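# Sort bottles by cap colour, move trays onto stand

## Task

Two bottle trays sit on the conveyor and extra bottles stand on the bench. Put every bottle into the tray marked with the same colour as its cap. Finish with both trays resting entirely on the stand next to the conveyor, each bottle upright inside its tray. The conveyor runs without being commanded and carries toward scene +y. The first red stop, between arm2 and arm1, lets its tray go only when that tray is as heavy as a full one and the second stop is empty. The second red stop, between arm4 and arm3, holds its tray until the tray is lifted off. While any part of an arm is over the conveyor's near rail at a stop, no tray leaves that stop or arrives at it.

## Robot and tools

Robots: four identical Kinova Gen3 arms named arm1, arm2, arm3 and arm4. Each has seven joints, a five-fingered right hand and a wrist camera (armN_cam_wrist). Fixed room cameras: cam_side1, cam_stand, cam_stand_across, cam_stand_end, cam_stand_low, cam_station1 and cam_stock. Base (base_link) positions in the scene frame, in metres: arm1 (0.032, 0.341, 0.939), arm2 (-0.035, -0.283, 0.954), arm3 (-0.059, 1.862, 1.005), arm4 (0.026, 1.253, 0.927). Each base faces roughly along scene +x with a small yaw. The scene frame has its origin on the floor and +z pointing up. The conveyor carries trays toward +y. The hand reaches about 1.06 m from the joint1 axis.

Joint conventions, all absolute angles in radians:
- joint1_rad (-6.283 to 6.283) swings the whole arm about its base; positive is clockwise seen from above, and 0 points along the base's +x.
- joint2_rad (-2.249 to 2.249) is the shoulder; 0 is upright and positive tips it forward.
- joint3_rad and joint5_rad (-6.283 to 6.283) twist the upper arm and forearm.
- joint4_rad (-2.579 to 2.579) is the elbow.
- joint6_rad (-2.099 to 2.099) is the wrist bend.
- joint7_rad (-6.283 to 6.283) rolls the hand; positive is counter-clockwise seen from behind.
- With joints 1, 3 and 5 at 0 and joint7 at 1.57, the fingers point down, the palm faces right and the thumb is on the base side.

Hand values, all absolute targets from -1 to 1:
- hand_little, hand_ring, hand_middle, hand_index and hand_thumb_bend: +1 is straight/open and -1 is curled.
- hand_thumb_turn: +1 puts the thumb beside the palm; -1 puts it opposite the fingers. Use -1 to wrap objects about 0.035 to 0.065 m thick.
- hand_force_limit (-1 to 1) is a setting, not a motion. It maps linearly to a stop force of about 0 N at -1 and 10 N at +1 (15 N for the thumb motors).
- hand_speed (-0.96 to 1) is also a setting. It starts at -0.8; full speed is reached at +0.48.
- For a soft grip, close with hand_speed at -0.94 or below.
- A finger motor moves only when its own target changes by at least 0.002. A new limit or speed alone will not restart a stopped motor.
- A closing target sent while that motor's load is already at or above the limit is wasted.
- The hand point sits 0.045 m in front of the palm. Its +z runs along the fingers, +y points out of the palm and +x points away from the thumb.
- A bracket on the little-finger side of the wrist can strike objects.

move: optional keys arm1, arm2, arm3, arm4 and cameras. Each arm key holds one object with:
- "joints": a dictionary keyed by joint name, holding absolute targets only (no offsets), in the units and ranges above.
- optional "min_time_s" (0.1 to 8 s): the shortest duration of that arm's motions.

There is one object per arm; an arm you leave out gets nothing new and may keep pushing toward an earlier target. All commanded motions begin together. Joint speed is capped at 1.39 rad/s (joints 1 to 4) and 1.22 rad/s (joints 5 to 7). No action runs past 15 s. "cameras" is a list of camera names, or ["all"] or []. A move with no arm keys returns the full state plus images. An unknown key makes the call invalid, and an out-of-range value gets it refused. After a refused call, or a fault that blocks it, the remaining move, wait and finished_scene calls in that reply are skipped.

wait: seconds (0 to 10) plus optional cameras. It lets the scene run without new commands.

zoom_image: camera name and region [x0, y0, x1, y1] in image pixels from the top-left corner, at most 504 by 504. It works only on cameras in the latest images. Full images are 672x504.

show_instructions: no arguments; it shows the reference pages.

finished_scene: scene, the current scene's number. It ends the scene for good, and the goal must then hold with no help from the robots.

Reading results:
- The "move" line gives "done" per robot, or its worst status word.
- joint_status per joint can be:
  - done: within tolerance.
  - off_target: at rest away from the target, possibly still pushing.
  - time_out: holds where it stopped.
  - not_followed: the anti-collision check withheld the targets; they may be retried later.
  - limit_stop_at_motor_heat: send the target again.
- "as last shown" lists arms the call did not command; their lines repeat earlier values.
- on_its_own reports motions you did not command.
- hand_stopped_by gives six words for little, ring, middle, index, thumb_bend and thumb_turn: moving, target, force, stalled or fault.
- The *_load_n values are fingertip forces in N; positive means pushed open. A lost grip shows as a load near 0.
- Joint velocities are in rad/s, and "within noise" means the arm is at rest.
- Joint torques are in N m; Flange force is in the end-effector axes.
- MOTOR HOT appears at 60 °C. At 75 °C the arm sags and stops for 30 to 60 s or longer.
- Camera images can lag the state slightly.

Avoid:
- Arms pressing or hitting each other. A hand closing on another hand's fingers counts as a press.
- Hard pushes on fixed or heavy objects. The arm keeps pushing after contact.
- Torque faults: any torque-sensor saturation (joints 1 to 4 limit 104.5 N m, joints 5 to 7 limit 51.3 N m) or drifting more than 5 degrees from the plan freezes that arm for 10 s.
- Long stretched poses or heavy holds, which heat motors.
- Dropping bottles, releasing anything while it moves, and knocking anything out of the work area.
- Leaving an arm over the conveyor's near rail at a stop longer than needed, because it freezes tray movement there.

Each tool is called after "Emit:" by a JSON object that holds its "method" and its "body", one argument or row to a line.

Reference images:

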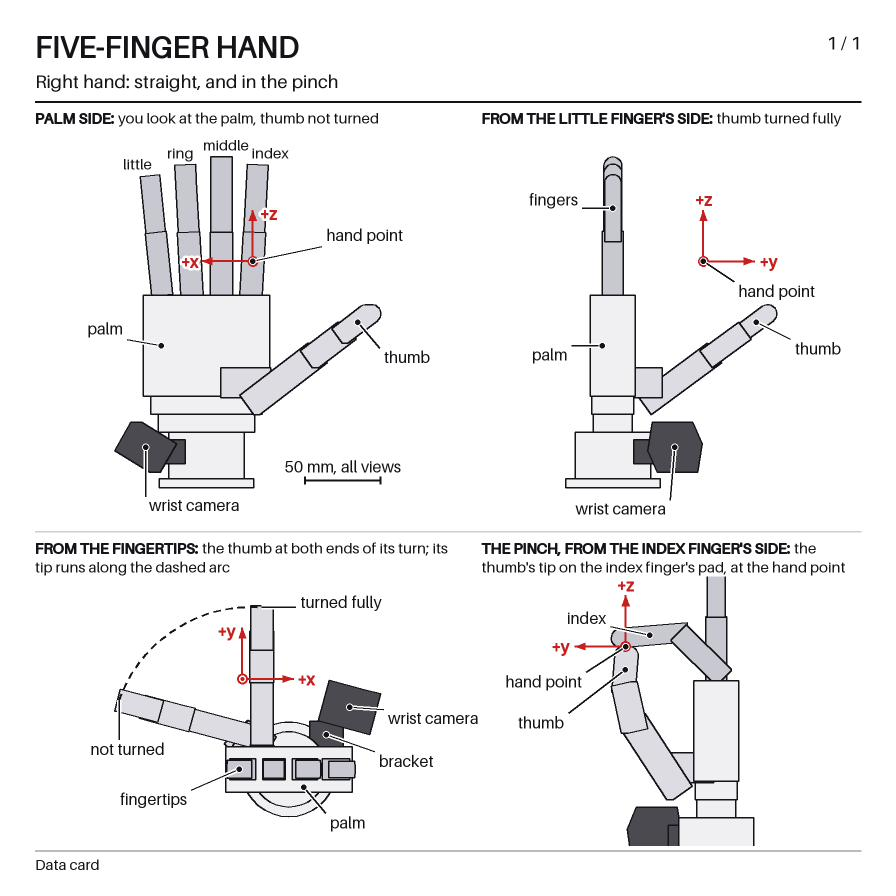

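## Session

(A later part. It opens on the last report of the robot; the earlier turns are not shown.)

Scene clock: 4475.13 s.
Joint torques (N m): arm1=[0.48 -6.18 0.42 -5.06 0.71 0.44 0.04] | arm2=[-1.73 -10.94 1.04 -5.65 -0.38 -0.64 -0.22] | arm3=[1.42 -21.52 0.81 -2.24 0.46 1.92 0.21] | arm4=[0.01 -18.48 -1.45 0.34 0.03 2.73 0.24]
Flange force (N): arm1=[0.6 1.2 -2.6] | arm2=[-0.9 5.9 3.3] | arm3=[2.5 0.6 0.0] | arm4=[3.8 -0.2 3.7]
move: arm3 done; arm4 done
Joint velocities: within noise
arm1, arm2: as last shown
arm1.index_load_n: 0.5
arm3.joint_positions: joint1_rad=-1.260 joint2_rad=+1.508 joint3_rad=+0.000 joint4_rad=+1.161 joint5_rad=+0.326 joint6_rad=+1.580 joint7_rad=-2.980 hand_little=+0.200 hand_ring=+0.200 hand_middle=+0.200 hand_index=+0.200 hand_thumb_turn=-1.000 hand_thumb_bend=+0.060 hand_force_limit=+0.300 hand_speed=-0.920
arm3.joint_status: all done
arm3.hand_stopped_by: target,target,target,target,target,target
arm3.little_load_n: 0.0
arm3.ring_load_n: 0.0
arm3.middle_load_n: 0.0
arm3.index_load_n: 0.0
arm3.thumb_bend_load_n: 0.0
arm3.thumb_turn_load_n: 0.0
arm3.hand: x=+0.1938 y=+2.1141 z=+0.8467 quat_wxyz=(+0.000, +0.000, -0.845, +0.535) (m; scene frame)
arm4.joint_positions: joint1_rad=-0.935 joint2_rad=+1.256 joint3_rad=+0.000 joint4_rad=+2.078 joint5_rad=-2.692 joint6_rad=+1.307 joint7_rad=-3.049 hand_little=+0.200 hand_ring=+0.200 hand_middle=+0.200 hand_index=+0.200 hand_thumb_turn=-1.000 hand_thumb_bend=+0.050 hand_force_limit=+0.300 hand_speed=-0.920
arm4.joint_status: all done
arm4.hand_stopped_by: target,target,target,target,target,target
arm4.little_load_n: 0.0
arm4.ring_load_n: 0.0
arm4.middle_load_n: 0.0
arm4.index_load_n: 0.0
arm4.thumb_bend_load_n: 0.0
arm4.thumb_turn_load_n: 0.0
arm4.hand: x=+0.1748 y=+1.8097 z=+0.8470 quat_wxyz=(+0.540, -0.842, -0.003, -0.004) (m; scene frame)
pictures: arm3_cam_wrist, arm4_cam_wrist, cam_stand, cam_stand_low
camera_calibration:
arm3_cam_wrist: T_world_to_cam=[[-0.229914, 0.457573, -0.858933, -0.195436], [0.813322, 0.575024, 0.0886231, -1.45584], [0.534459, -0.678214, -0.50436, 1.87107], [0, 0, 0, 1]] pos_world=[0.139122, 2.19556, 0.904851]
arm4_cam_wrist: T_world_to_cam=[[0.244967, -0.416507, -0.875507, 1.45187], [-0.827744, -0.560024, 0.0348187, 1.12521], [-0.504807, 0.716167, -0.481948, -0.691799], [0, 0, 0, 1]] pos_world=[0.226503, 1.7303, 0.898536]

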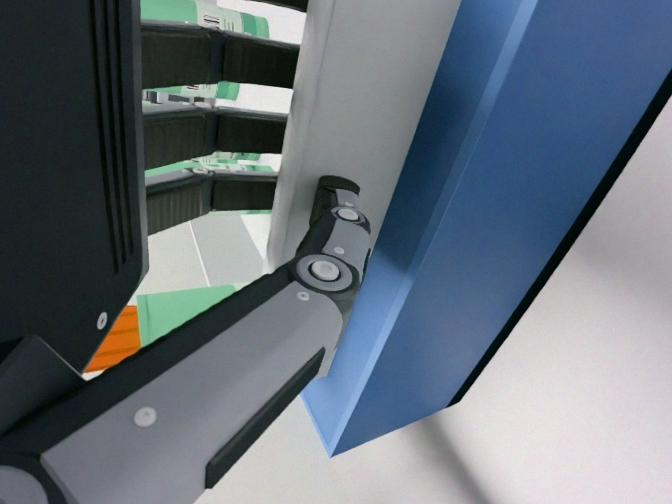

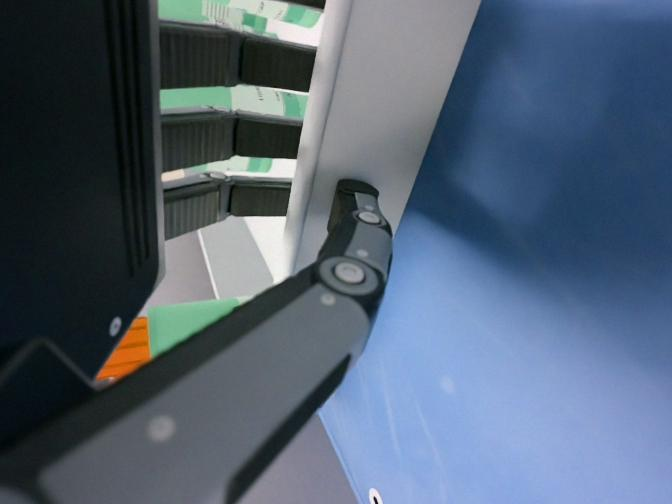

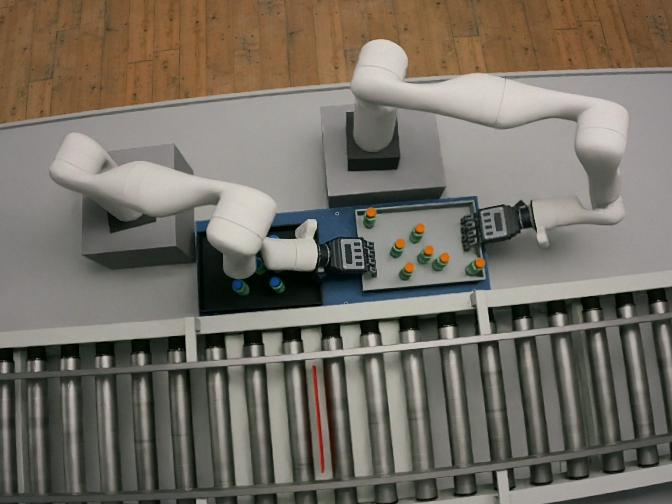

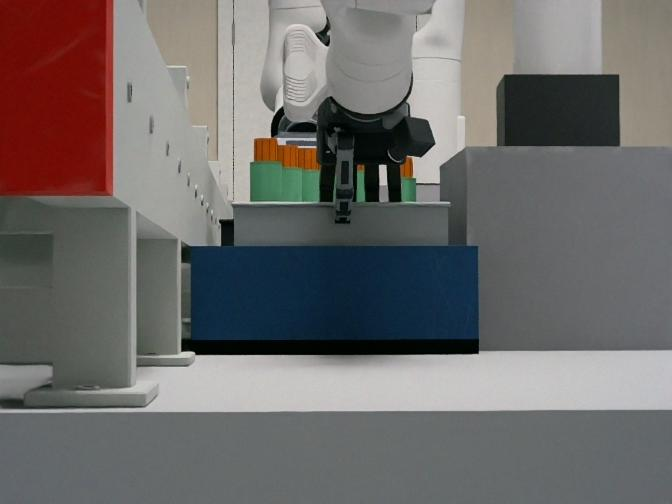

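Emit:
{"method": "move", "body": {
  "arm3": {"joints": {"joint1_rad": -1.2648, "joint2_rad": 1.5187, "joint4_rad": 1.1252, "joint5_rad": 0.3216, "joint6_rad": 1.6050, "joint7_rad": -2.9743}, "min_time_s": 1.5},
  "arm4": {"joints": {"joint1_rad": -0.9242, "joint2_rad": 1.2613, "joint4_rad": 2.0975, "joint5_rad": -2.6844, "joint6_rad": 1.3278, "joint7_rad": -3.0365}, "min_time_s": 1.5},
  "cameras": ["cam_stand_low", "arm3_cam_wrist", "arm4_cam_wrist"]
}}

Scene clock: 4501.73 s.
Joint torques (N m): arm1=[0.5 -6.26 0.28 -5.09 0.76 0.49 0.05] | arm2=[-1.78 -10.98 1.1 -5.66 -0.38 -0.63 -0.21] | arm3=[1.39 -21.73 0.8 -2.35 0.49 1.91 0.2] | arm4=[-0.01 -18.32 -1.43 0.46 0.07 2.66 0.27]
Flange force (N): arm1=[0.5 1.2 -2.2] | arm2=[-0.8 6.0 3.4] | arm3=[2.3 0.9 -0.2] | arm4=[3.6 0.0 3.4]
move: arm3 done; arm4 done
Joint velocities: within noise
arm1.joint_positions: joint1_rad=-1.469 joint2_rad=+0.091 joint3_rad=+0.000 joint4_rad=+2.366 joint5_rad=+0.834 joint6_rad=+0.886 joint7_rad=-2.187 hand_little=-0.900 hand_ring=-0.900 hand_middle=+0.320 hand_index=+0.228 hand_thumb_turn=-1.000 hand_thumb_bend=+0.430 hand_force_limit=+0.200 hand_speed=-0.900
arm1.joint_status: not commanded
arm1.hand_stopped_by: target,target,target,target,target,target
arm1.little_load_n: 0.0
arm1.ring_load_n: 0.0
arm1.middle_load_n: 0.0
arm1.index_load_n: 0.0
arm1.thumb_bend_load_n: 0.0
arm1.thumb_turn_load_n: 0.0
arm1.hand: x=+0.1914 y=+0.6093 z=+1.1002 quat_wxyz=(-0.211, +0.675, -0.675, +0.210) (m; scene frame)
arm2.joint_positions: joint1_rad=+1.152 joint2_rad=+0.279 joint3_rad=+0.000 joint4_rad=+2.205 joint5_rad=+2.148 joint6_rad=-0.704 joint7_rad=-1.104 hand_little=-0.900 hand_ring=-0.900 hand_middle=+0.320 hand_index=+0.200 hand_thumb_turn=-1.000 hand_thumb_bend=+0.430 hand_force_limit=+0.200 hand_speed=-0.900
arm2.joint_status: not commanded
arm2.hand_stopped_by: target,target,target,target,target,target
arm2.little_load_n: 0.0
arm2.ring_load_n: 0.0
arm2.middle_load_n: 0.0
arm2.index_load_n: 0.0
arm2.thumb_bend_load_n: 0.0
arm2.thumb_turn_load_n: 0.5
arm2.hand: x=+0.1786 y=-0.5492 z=+1.1000 quat_wxyz=(-0.206, +0.677, -0.673, +0.217) (m; scene frame)
arm3.joint_positions: joint1_rad=-1.265 joint2_rad=+1.519 joint3_rad=+0.000 joint4_rad=+1.125 joint5_rad=+0.322 joint6_rad=+1.605 joint7_rad=-2.974 hand_little=+0.200 hand_ring=+0.200 hand_middle=+0.200 hand_index=+0.200 hand_thumb_turn=-1.000 hand_thumb_bend=+0.060 hand_force_limit=+0.300 hand_speed=-0.920
arm3.joint_status: all done
arm3.hand_stopped_by: target,target,target,target,target,target
arm3.little_load_n: 0.0
arm3.ring_load_n: 0.0
arm3.middle_load_n: 0.0
arm3.index_load_n: 0.0
arm3.thumb_bend_load_n: 0.0
arm3.thumb_turn_load_n: 0.0
arm3.hand: x=+0.1938 y=+2.1221 z=+0.8461 quat_wxyz=(+0.000, +0.000, -0.845, +0.535) (m; scene frame)
arm4.joint_positions: joint1_rad=-0.924 joint2_rad=+1.261 joint3_rad=+0.000 joint4_rad=+2.097 joint5_rad=-2.684 joint6_rad=+1.328 joint7_rad=-3.037 hand_little=+0.200 hand_ring=+0.200 hand_middle=+0.200 hand_index=+0.200 hand_thumb_turn=-1.000 hand_thumb_bend=+0.050 hand_force_limit=+0.300 hand_speed=-0.920
arm4.joint_status: all done
arm4.hand_stopped_by: target,target,target,target,target,target
arm4.little_load_n: 0.0
arm4.ring_load_n: 0.0
arm4.middle_load_n: 0.0
arm4.index_load_n: 0.0
arm4.thumb_bend_load_n: 0.0
arm4.thumb_turn_load_n: 0.0
arm4.hand: x=+0.1749 y=+1.8017 z=+0.8464 quat_wxyz=(+0.540, -0.842, -0.002, -0.004) (m; scene frame)
pictures: arm3_cam_wrist, arm4_cam_wrist, cam_stand_low
camera_calibration:
arm3_cam_wrist: T_world_to_cam=[[-0.229914, 0.457573, -0.858933, -0.199612], [0.813322, 0.575024, 0.0886231, -1.46039], [0.534459, -0.678214, -0.50436, 1.8762], [0, 0, 0, 1]] pos_world=[0.139122, 2.20356, 0.904251]
arm4_cam_wrist: T_world_to_cam=[[0.244969, -0.416624, -0.875451, 1.44825], [-0.827804, -0.559935, 0.0348347, 1.1206], [-0.504709, 0.716168, -0.48205, -0.686244], [0, 0, 0, 1]] pos_world=[0.226503, 1.7223, 0.898035]

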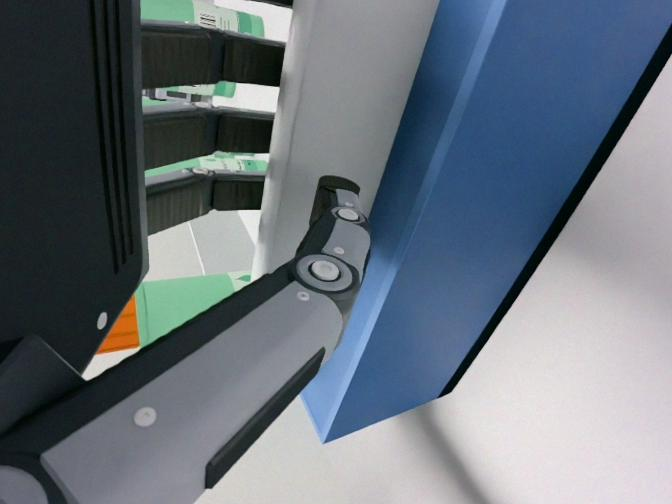

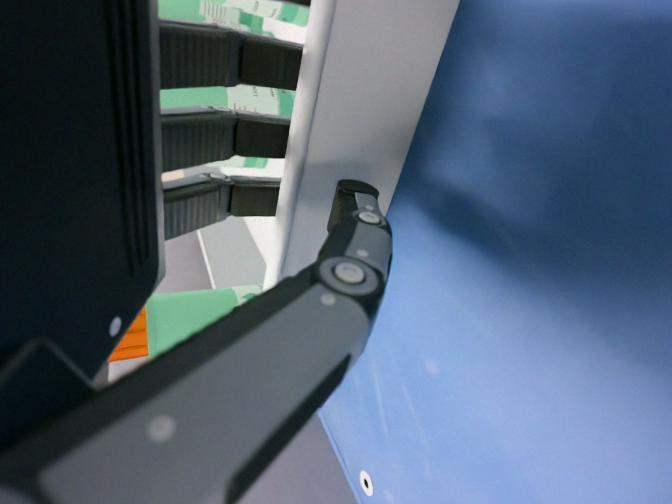

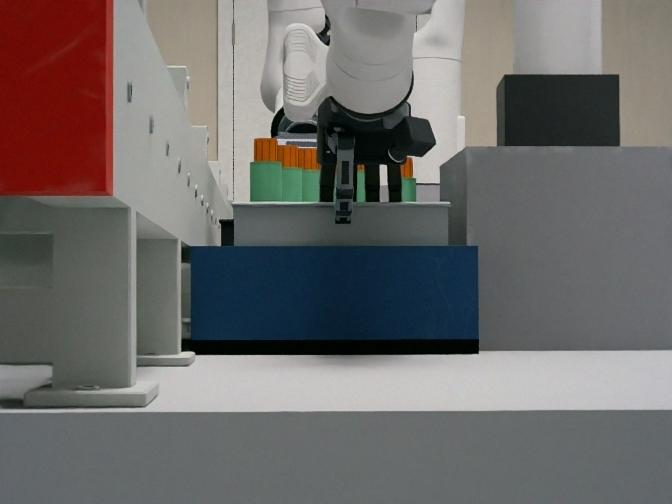

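Thumbs clear. Rise.

Emit:
{"method": "move", "body": {
  "arm3": {"joints": {"joint1_rad": -1.2649, "joint2_rad": 1.4558, "joint4_rad": 1.1787, "joint5_rad": 0.3216, "joint6_rad": 1.6141, "joint7_rad": -2.9713}, "min_time_s": 2},
  "arm4": {"joints": {"joint1_rad": -0.9238, "joint2_rad": 1.1866, "joint4_rad": 2.1362, "joint5_rad": -2.6795, "joint6_rad": 1.2954, "joint7_rad": -3.0527}, "min_time_s": 2},
  "cameras": ["cam_stand_low", "arm4_cam_wrist", "cam_stand"]
}}

Scene clock: 4506.87 s.
Joint torques (N m): arm1=[0.45 -6.19 0.43 -5.12 0.79 0.43 0.04] | arm2=[-1.78 -11.05 1.05 -5.69 -0.36 -0.64 -0.24] | arm3=[1.43 -21.67 0.71 -2.45 0.47 1.93 0.2] | arm4=[-0.05 -18.09 -1.47 0.25 0.02 2.71 0.23]
Flange force (N): arm1=[0.7 1.2 -2.7] | arm2=[-0.8 6.2 3.7] | arm3=[2.4 0.8 -0.1] | arm4=[3.9 -0.4 3.5]
move: arm3 done; arm4 done
Joint velocities: within noise
arm1, arm2: as last shown
arm2.little_load_n: 0.5
arm2.ring_load_n: 0.5
arm2.thumb_turn_load_n: 0.0
arm3.joint_positions: joint1_rad=-1.265 joint2_rad=+1.456 joint3_rad=+0.000 joint4_rad=+1.179 joint5_rad=+0.322 joint6_rad=+1.614 joint7_rad=-2.971 hand_little=+0.200 hand_ring=+0.200 hand_middle=+0.200 hand_index=+0.200 hand_thumb_turn=-1.000 hand_thumb_bend=+0.060 hand_force_limit=+0.300 hand_speed=-0.920
arm3.joint_status: all done
arm3.hand_stopped_by: target,target,target,target,target,target
arm3.little_load_n: -0.5
arm3.ring_load_n: -0.5
arm3.middle_load_n: 0.0
arm3.index_load_n: 0.0
arm3.thumb_bend_load_n: 0.0
arm3.thumb_turn_load_n: 0.0
arm3.hand: x=+0.1939 y=+2.1223 z=+0.8739 quat_wxyz=(+0.000, +0.000, -0.845, +0.535) (m; scene frame)
arm4.joint_positions: joint1_rad=-0.924 joint2_rad=+1.187 joint3_rad=+0.000 joint4_rad=+2.136 joint5_rad=-2.679 joint6_rad=+1.295 joint7_rad=-3.053 hand_little=+0.200 hand_ring=+0.200 hand_middle=+0.200 hand_index=+0.200 hand_thumb_turn=-1.000 hand_thumb_bend=+0.050 hand_force_limit=+0.300 hand_speed=-0.920
arm4.joint_status: all done
arm4.hand_stopped_by: target,target,target,target,target,target
arm4.little_load_n: 0.0
arm4.ring_load_n: 0.0
arm4.middle_load_n: 0.0
arm4.index_load_n: 0.0
arm4.thumb_bend_load_n: 0.0
arm4.thumb_turn_load_n: 0.0
arm4.hand: x=+0.1749 y=+1.8018 z=+0.8737 quat_wxyz=(+0.540, -0.842, -0.003, -0.004) (m; scene frame)
pictures: arm4_cam_wrist, cam_stand, cam_stand_low
camera_calibration:
arm4_cam_wrist: T_world_to_cam=[[0.24531, -0.41654, -0.875396, 1.47187], [-0.827516, -0.560366, 0.0347463, 1.12052], [-0.505015, 0.71588, -0.482157, -0.672611], [0, 0, 0, 1]] pos_world=[0.226502, 1.7225, 0.925235]

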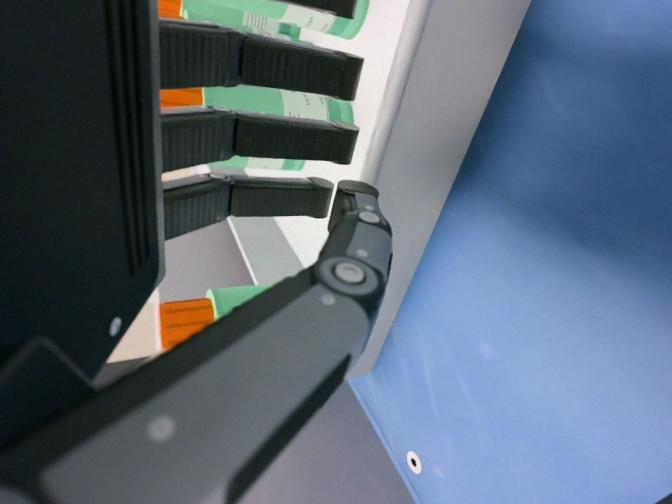

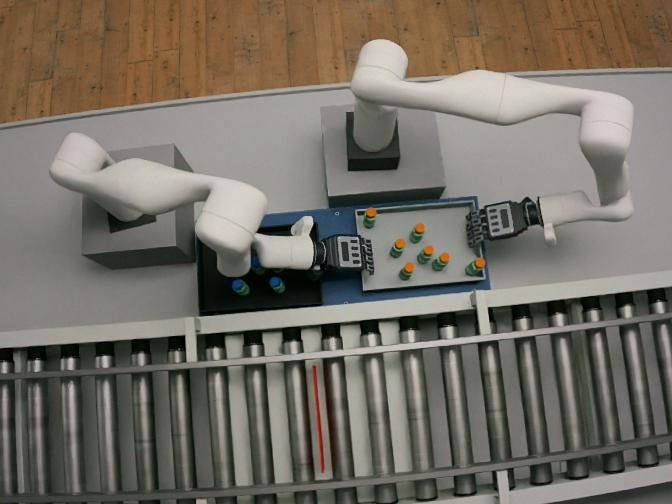

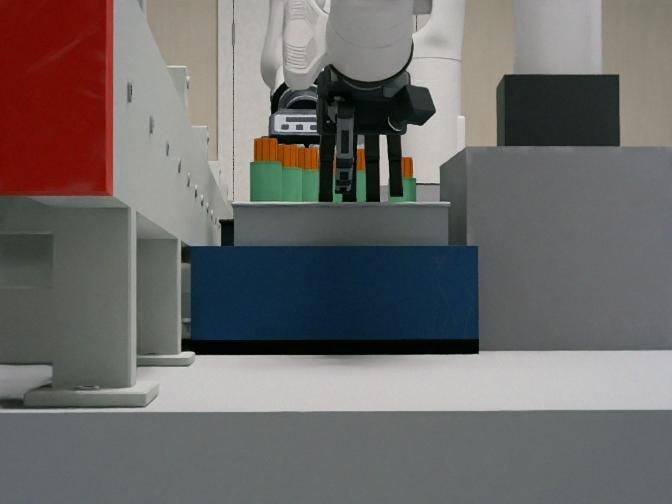

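Emit:
{"method": "move", "body": {
  "arm3": {"joints": {"joint1_rad": -1.2650, "joint2_rad": 1.3677, "joint4_rad": 1.2433, "joint5_rad": 0.3217, "joint6_rad": 1.6363, "joint7_rad": -2.9639}, "min_time_s": 2},
  "arm4": {"joints": {"joint1_rad": -0.9231, "joint2_rad": 1.0744, "joint4_rad": 2.1820, "joint5_rad": -2.6689, "joint6_rad": 1.2358, "joint7_rad": -3.0837}, "min_time_s": 2},
  "cameras": []
}}

Emit:
{"method": "move", "body": {
  "arm3": {"joints": {"joint1_rad": -1.2654, "joint2_rad": 1.1604, "joint4_rad": 1.3468, "joint5_rad": 0.3244, "joint6_rad": 1.7347, "joint7_rad": -2.9305}, "min_time_s": 2},
  "arm4": {"joints": {"joint1_rad": -0.9214, "joint2_rad": 0.7818, "joint4_rad": 2.2354, "joint5_rad": -2.6106, "joint6_rad": 1.0250, "joint7_rad": -3.2102}, "min_time_s": 2},
  "cameras": ["cam_stand_low", "cam_stand_across", "cam_stand_end", "cam_stand"]
}}

Scene clock: 4512.60 s.
Joint torques (N m): arm1=[0.51 -6.18 0.35 -5.13 0.81 0.45 0.08] | arm2=[-1.77 -11.04 1.05 -5.57 -0.41 -0.61 -0.23] | arm3=[1.41 -21.5 0.79 -2.63 0.53 1.89 0.2] | arm4=[-0.02 -17.58 -1.42 -0.25 -0.11 2.71 0.21]
Flange force (N): arm1=[0.8 1.4 -2.7] | arm2=[-0.4 5.9 3.3] | arm3=[2.5 0.8 -0.2] | arm4=[4.0 -1.2 3.3]
move: arm3 done; arm4 done
Joint velocities: within noise
arm1, arm2: as last shown
arm2.little_load_n: 0.0
arm2.ring_load_n: 0.0
arm3.joint_positions: joint1_rad=-1.265 joint2_rad=+1.368 joint3_rad=+0.000 joint4_rad=+1.243 joint5_rad=+0.322 joint6_rad=+1.636 joint7_rad=-2.964 hand_little=+0.200 hand_ring=+0.200 hand_middle=+0.200 hand_index=+0.200 hand_thumb_turn=-1.000 hand_thumb_bend=+0.060 hand_force_limit=+0.300 hand_speed=-0.920
arm3.joint_status: all done
arm3.hand_stopped_by: target,target,target,target,target,target
arm3.little_load_n: 0.0
arm3.ring_load_n: 0.0
arm3.middle_load_n: 0.0
arm3.index_load_n: 0.0
arm3.thumb_bend_load_n: 0.0
arm3.thumb_turn_load_n: 0.0
arm3.hand: x=+0.1940 y=+2.1227 z=+0.9142 quat_wxyz=(+0.000, +0.000, -0.845, +0.535) (m; scene frame)
arm4.joint_positions: joint1_rad=-0.923 joint2_rad=+1.074 joint3_rad=+0.000 joint4_rad=+2.182 joint5_rad=-2.669 joint6_rad=+1.236 joint7_rad=-3.084 hand_little=+0.200 hand_ring=+0.200 hand_middle=+0.200 hand_index=+0.200 hand_thumb_turn=-1.000 hand_thumb_bend=+0.050 hand_force_limit=+0.300 hand_speed=-0.920
arm4.joint_status: all done
arm4.hand_stopped_by: target,target,target,target,target,target
arm4.little_load_n: 0.0
arm4.ring_load_n: 0.0
arm4.middle_load_n: 0.5
arm4.index_load_n: 0.0
arm4.thumb_bend_load_n: 0.0
arm4.thumb_turn_load_n: 0.0
arm4.hand: x=+0.1748 y=+1.8019 z=+0.9132 quat_wxyz=(+0.539, -0.842, -0.003, -0.004) (m; scene frame)
pictures: none
No camera images: "cameras" was empty.

Scene clock: 4514.97 s.
Joint torques (N m): arm1=[0.51 -6.27 0.37 -5.05 0.78 0.5 0.01] | arm2=[-1.76 -10.99 1.1 -5.72 -0.34 -0.6 -0.22] | arm3=[1.44 -20.95 0.68 -3.3 0.57 1.9 0.23] | arm4=[-0.04 -16.12 -1.37 -2.17 -0.32 2.61 0.28]
Flange force (N): arm1=[0.4 1.1 -2.5] | arm2=[-1.0 6.1 3.6] | arm3=[2.6 1.0 -0.3] | arm4=[3.5 -2.2 2.6]
move: arm3 done; arm4 done
Joint velocities: within noise
arm1, arm2: as last shown
arm3.joint_positions: joint1_rad=-1.265 joint2_rad=+1.160 joint3_rad=+0.000 joint4_rad=+1.347 joint5_rad=+0.324 joint6_rad=+1.735 joint7_rad=-2.931 hand_little=+0.200 hand_ring=+0.200 hand_middle=+0.200 hand_index=+0.200 hand_thumb_turn=-1.000 hand_thumb_bend=+0.060 hand_force_limit=+0.300 hand_speed=-0.920
arm3.joint_status: all done
arm3.hand_stopped_by: target,target,target,target,target,target
arm3.little_load_n: 0.0
arm3.ring_load_n: 0.0
arm3.middle_load_n: -0.5
arm3.index_load_n: 0.0
arm3.thumb_bend_load_n: 0.0
arm3.thumb_turn_load_n: 0.0
arm3.hand: x=+0.1938 y=+2.1231 z=+1.0150 quat_wxyz=(+0.001, +0.000, -0.845, +0.535) (m; scene frame)
arm4.joint_positions: joint1_rad=-0.921 joint2_rad=+0.782 joint3_rad=+0.000 joint4_rad=+2.235 joint5_rad=-2.611 joint6_rad=+1.025 joint7_rad=-3.210 hand_little=+0.200 hand_ring=+0.200 hand_middle=+0.200 hand_index=+0.200 hand_thumb_turn=-1.000 hand_thumb_bend=+0.050 hand_force_limit=+0.300 hand_speed=-0.920
arm4.joint_status: all done
arm4.hand_stopped_by: target,target,target,target,target,target
arm4.little_load_n: 0.0
arm4.ring_load_n: 0.0
arm4.middle_load_n: 0.0
arm4.index_load_n: 0.0
arm4.thumb_bend_load_n: 0.0
arm4.thumb_turn_load_n: 0.0
arm4.hand: x=+0.1745 y=+1.8021 z=+1.0115 quat_wxyz=(+0.539, -0.842, -0.004, -0.004) (m; scene frame)
pictures: cam_stand, cam_stand_across, cam_stand_end, cam_stand_low

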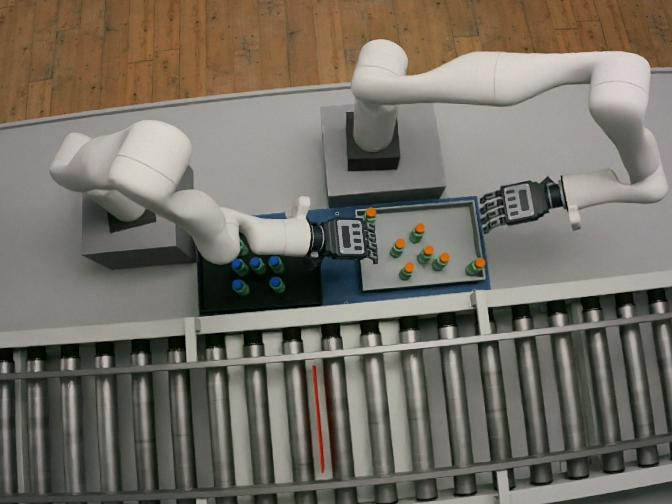

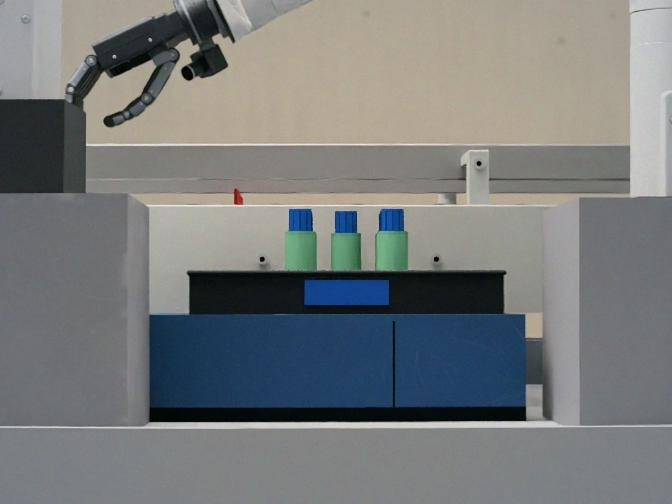

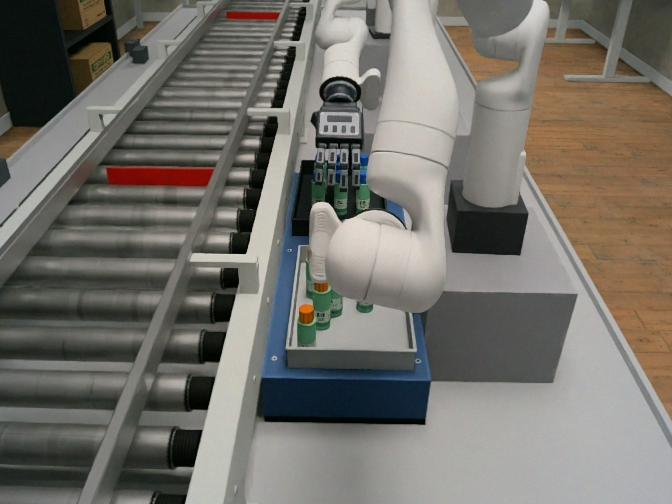

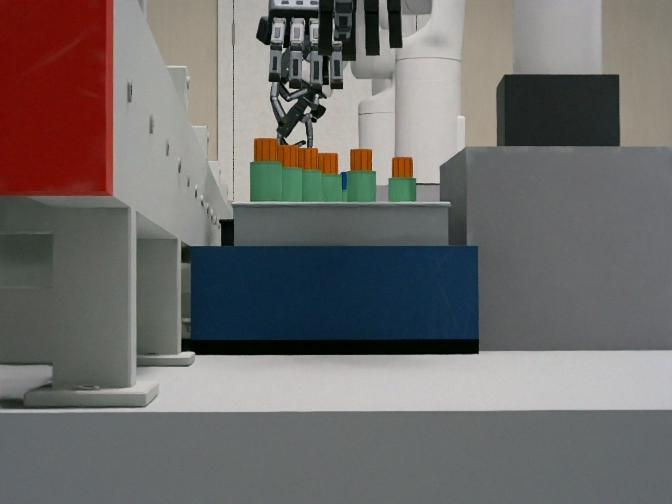

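Emit:
{"method": "move", "body": {
  "arm4": {"joints": {"joint1_rad": -0.80, "joint2_rad": 0.35, "joint4_rad": 2.25, "joint5_rad": -2.55, "joint6_rad": 0.85, "joint7_rad": -3.25}, "min_time_s": 2.5},
  "cameras": ["cam_stand", "cam_stand_end"]
}}

Emit:
{"method": "zoom_image", "body": {
  "camera": "cam_stand",
  "region": [180, 180, 520, 330]
}}

Scene clock: 4521.20 s.
Joint torques (N m): arm1=[0.54 -6.25 0.35 -5.11 0.82 0.46 0.04] | arm2=[-1.7 -10.96 1.04 -5.66 -0.34 -0.6 -0.24] | arm3=[1.48 -20.96 0.64 -3.28 0.58 1.89 0.23] | arm4=[-0.04 -12.35 -1.01 -5.71 -0.69 2.83 0.2]
Flange force (N): arm1=[0.6 1.4 -2.7] | arm2=[-0.9 6.0 3.5] | arm3=[2.6 1.0 -0.4] | arm4=[2.9 -3.2 1.2]
move: arm4 done
Joint velocities: within noise
arm1, arm2, arm3: as last shown
arm2.ring_load_n: 0.5
arm3.middle_load_n: 0.0
arm4.joint_positions: joint1_rad=-0.800 joint2_rad=+0.350 joint3_rad=+0.000 joint4_rad=+2.250 joint5_rad=-2.550 joint6_rad=+0.850 joint7_rad=-3.250 hand_little=+0.200 hand_ring=+0.200 hand_middle=+0.200 hand_index=+0.200 hand_thumb_turn=-1.000 hand_thumb_bend=+0.050 hand_force_limit=+0.300 hand_speed=-0.920
arm4.joint_status: all done
arm4.hand_stopped_by: target,target,target,target,target,target
arm4.little_load_n: -0.5
arm4.ring_load_n: 0.0
arm4.middle_load_n: 0.0
arm4.index_load_n: 0.0
arm4.thumb_bend_load_n: 0.0
arm4.thumb_turn_load_n: 0.0
arm4.hand: x=+0.2520 y=+1.7826 z=+1.2007 quat_wxyz=(+0.607, -0.786, -0.012, -0.115) (m; scene frame)
pictures: cam_stand, cam_stand_end

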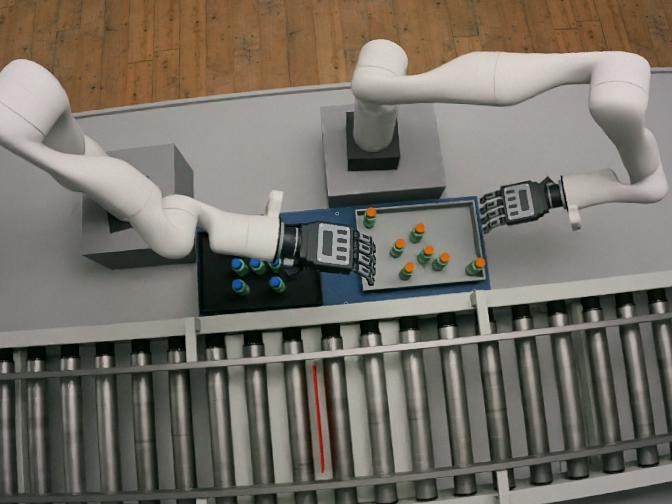

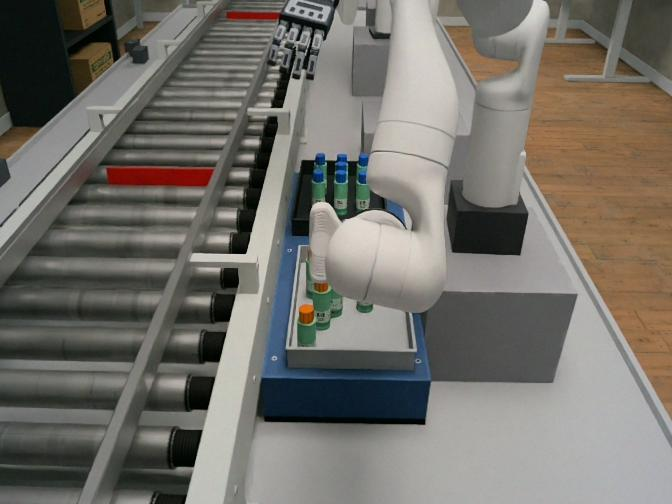

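Scaled by 1.482 from the camera's 672x504 image, which has a finer 960x720 frame.

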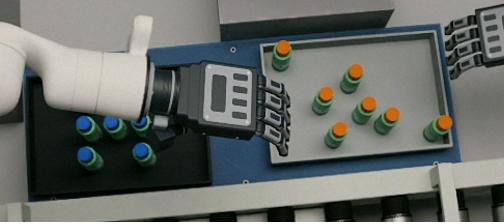

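Emit:
{"method": "zoom_image", "body": {
  "camera": "cam_stand_end",
  "region": [270, 130, 440, 250]
}}

Scaled by 2.965 from the camera's 672x504 image, which has a finer 960x720 frame.

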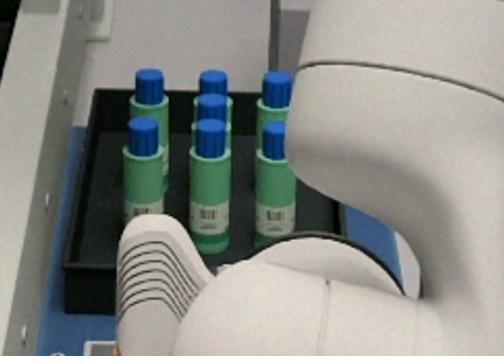

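Emit:
{"method": "wait", "body": {
  "seconds": 0.5,
  "cameras": ["cam_stock"]
}}

Scene clock: 4525.10 s.
Joint torques (N m): arm1=[0.54 -6.25 0.37 -5.08 0.75 0.51 0.05] | arm2=[-1.79 -11.03 1.16 -5.64 -0.41 -0.63 -0.26] | arm3=[1.47 -20.95 0.64 -3.31 0.58 1.9 0.21] | arm4=[-0.15 -12.42 -1.04 -5.67 -0.66 2.81 0.22]
Flange force (N): arm1=[0.5 1.4 -2.3] | arm2=[-0.7 6.2 3.6] | arm3=[2.6 1.0 -0.3] | arm4=[3.2 -3.0 1.3]
Joint velocities: within noise
arm1.joint_positions: joint1_rad=-1.469 joint2_rad=+0.091 joint3_rad=+0.000 joint4_rad=+2.366 joint5_rad=+0.834 joint6_rad=+0.886 joint7_rad=-2.187 hand_little=-0.900 hand_ring=-0.900 hand_middle=+0.320 hand_index=+0.228 hand_thumb_turn=-1.000 hand_thumb_bend=+0.430 hand_force_limit=+0.200 hand_speed=-0.900
arm1.joint_status: not commanded
arm1.hand_stopped_by: target,target,target,target,target,target
arm1.little_load_n: 0.5
arm1.ring_load_n: 0.0
arm1.middle_load_n: 0.0
arm1.index_load_n: 0.0
arm1.thumb_bend_load_n: 0.0
arm1.thumb_turn_load_n: 0.0
arm1.hand: x=+0.1914 y=+0.6093 z=+1.1002 quat_wxyz=(-0.211, +0.675, -0.675, +0.210) (m; scene frame)
arm2.joint_positions: joint1_rad=+1.152 joint2_rad=+0.279 joint3_rad=+0.000 joint4_rad=+2.205 joint5_rad=+2.148 joint6_rad=-0.704 joint7_rad=-1.104 hand_little=-0.900 hand_ring=-0.900 hand_middle=+0.320 hand_index=+0.200 hand_thumb_turn=-1.000 hand_thumb_bend=+0.430 hand_force_limit=+0.200 hand_speed=-0.900
arm2.joint_status: not commanded
arm2.hand_stopped_by: target,target,target,target,target,target
arm2.little_load_n: 0.0
arm2.ring_load_n: 0.0
arm2.middle_load_n: 0.0
arm2.index_load_n: 0.0
arm2.thumb_bend_load_n: 0.0
arm2.thumb_turn_load_n: 0.0
arm2.hand: x=+0.1786 y=-0.5492 z=+1.1000 quat_wxyz=(-0.206, +0.677, -0.673, +0.217) (m; scene frame)
arm3.joint_positions: joint1_rad=-1.265 joint2_rad=+1.160 joint3_rad=+0.000 joint4_rad=+1.347 joint5_rad=+0.324 joint6_rad=+1.735 joint7_rad=-2.931 hand_little=+0.200 hand_ring=+0.200 hand_middle=+0.200 hand_index=+0.200 hand_thumb_turn=-1.000 hand_thumb_bend=+0.060 hand_force_limit=+0.300 hand_speed=-0.920
arm3.joint_status: not commanded
arm3.hand_stopped_by: target,target,target,target,target,target
arm3.little_load_n: 0.5
arm3.ring_load_n: 0.0
arm3.middle_load_n: -0.5
arm3.index_load_n: -0.5
arm3.thumb_bend_load_n: 0.0
arm3.thumb_turn_load_n: 0.0
arm3.hand: x=+0.1938 y=+2.1231 z=+1.0150 quat_wxyz=(+0.001, +0.000, -0.845, +0.535) (m; scene frame)
arm4.joint_positions: joint1_rad=-0.800 joint2_rad=+0.350 joint3_rad=+0.000 joint4_rad=+2.250 joint5_rad=-2.550 joint6_rad=+0.850 joint7_rad=-3.250 hand_little=+0.200 hand_ring=+0.200 hand_middle=+0.200 hand_index=+0.200 hand_thumb_turn=-1.000 hand_thumb_bend=+0.050 hand_force_limit=+0.300 hand_speed=-0.920
arm4.joint_status: all done
arm4.hand_stopped_by: target,target,target,target,target,target
arm4.little_load_n: 0.0
arm4.ring_load_n: 0.0
arm4.middle_load_n: 0.0
arm4.index_load_n: 0.0
arm4.thumb_bend_load_n: 0.5
arm4.thumb_turn_load_n: 0.0
arm4.hand: x=+0.2521 y=+1.7826 z=+1.2007 quat_wxyz=(+0.607, -0.786, -0.011, -0.115) (m; scene frame)
wait: 0.50 s; at rest from the start
pictures: cam_stock

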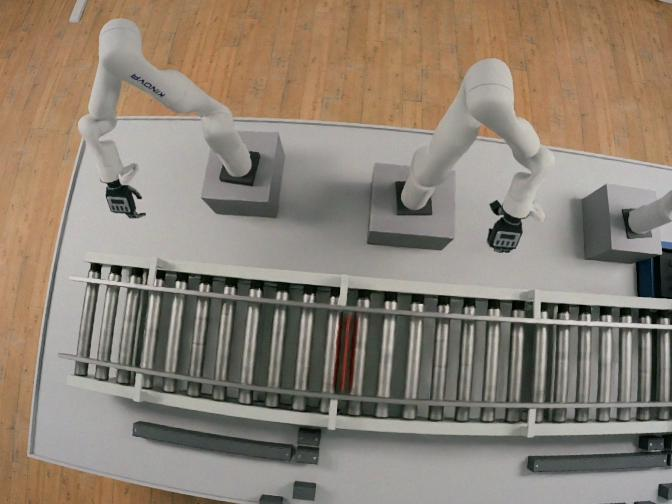

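No bottles remain on the bench. Done.

Emit:
{"method": "finished_scene", "body": {
  "scene": 2
}}

The scene is finished: the task was done.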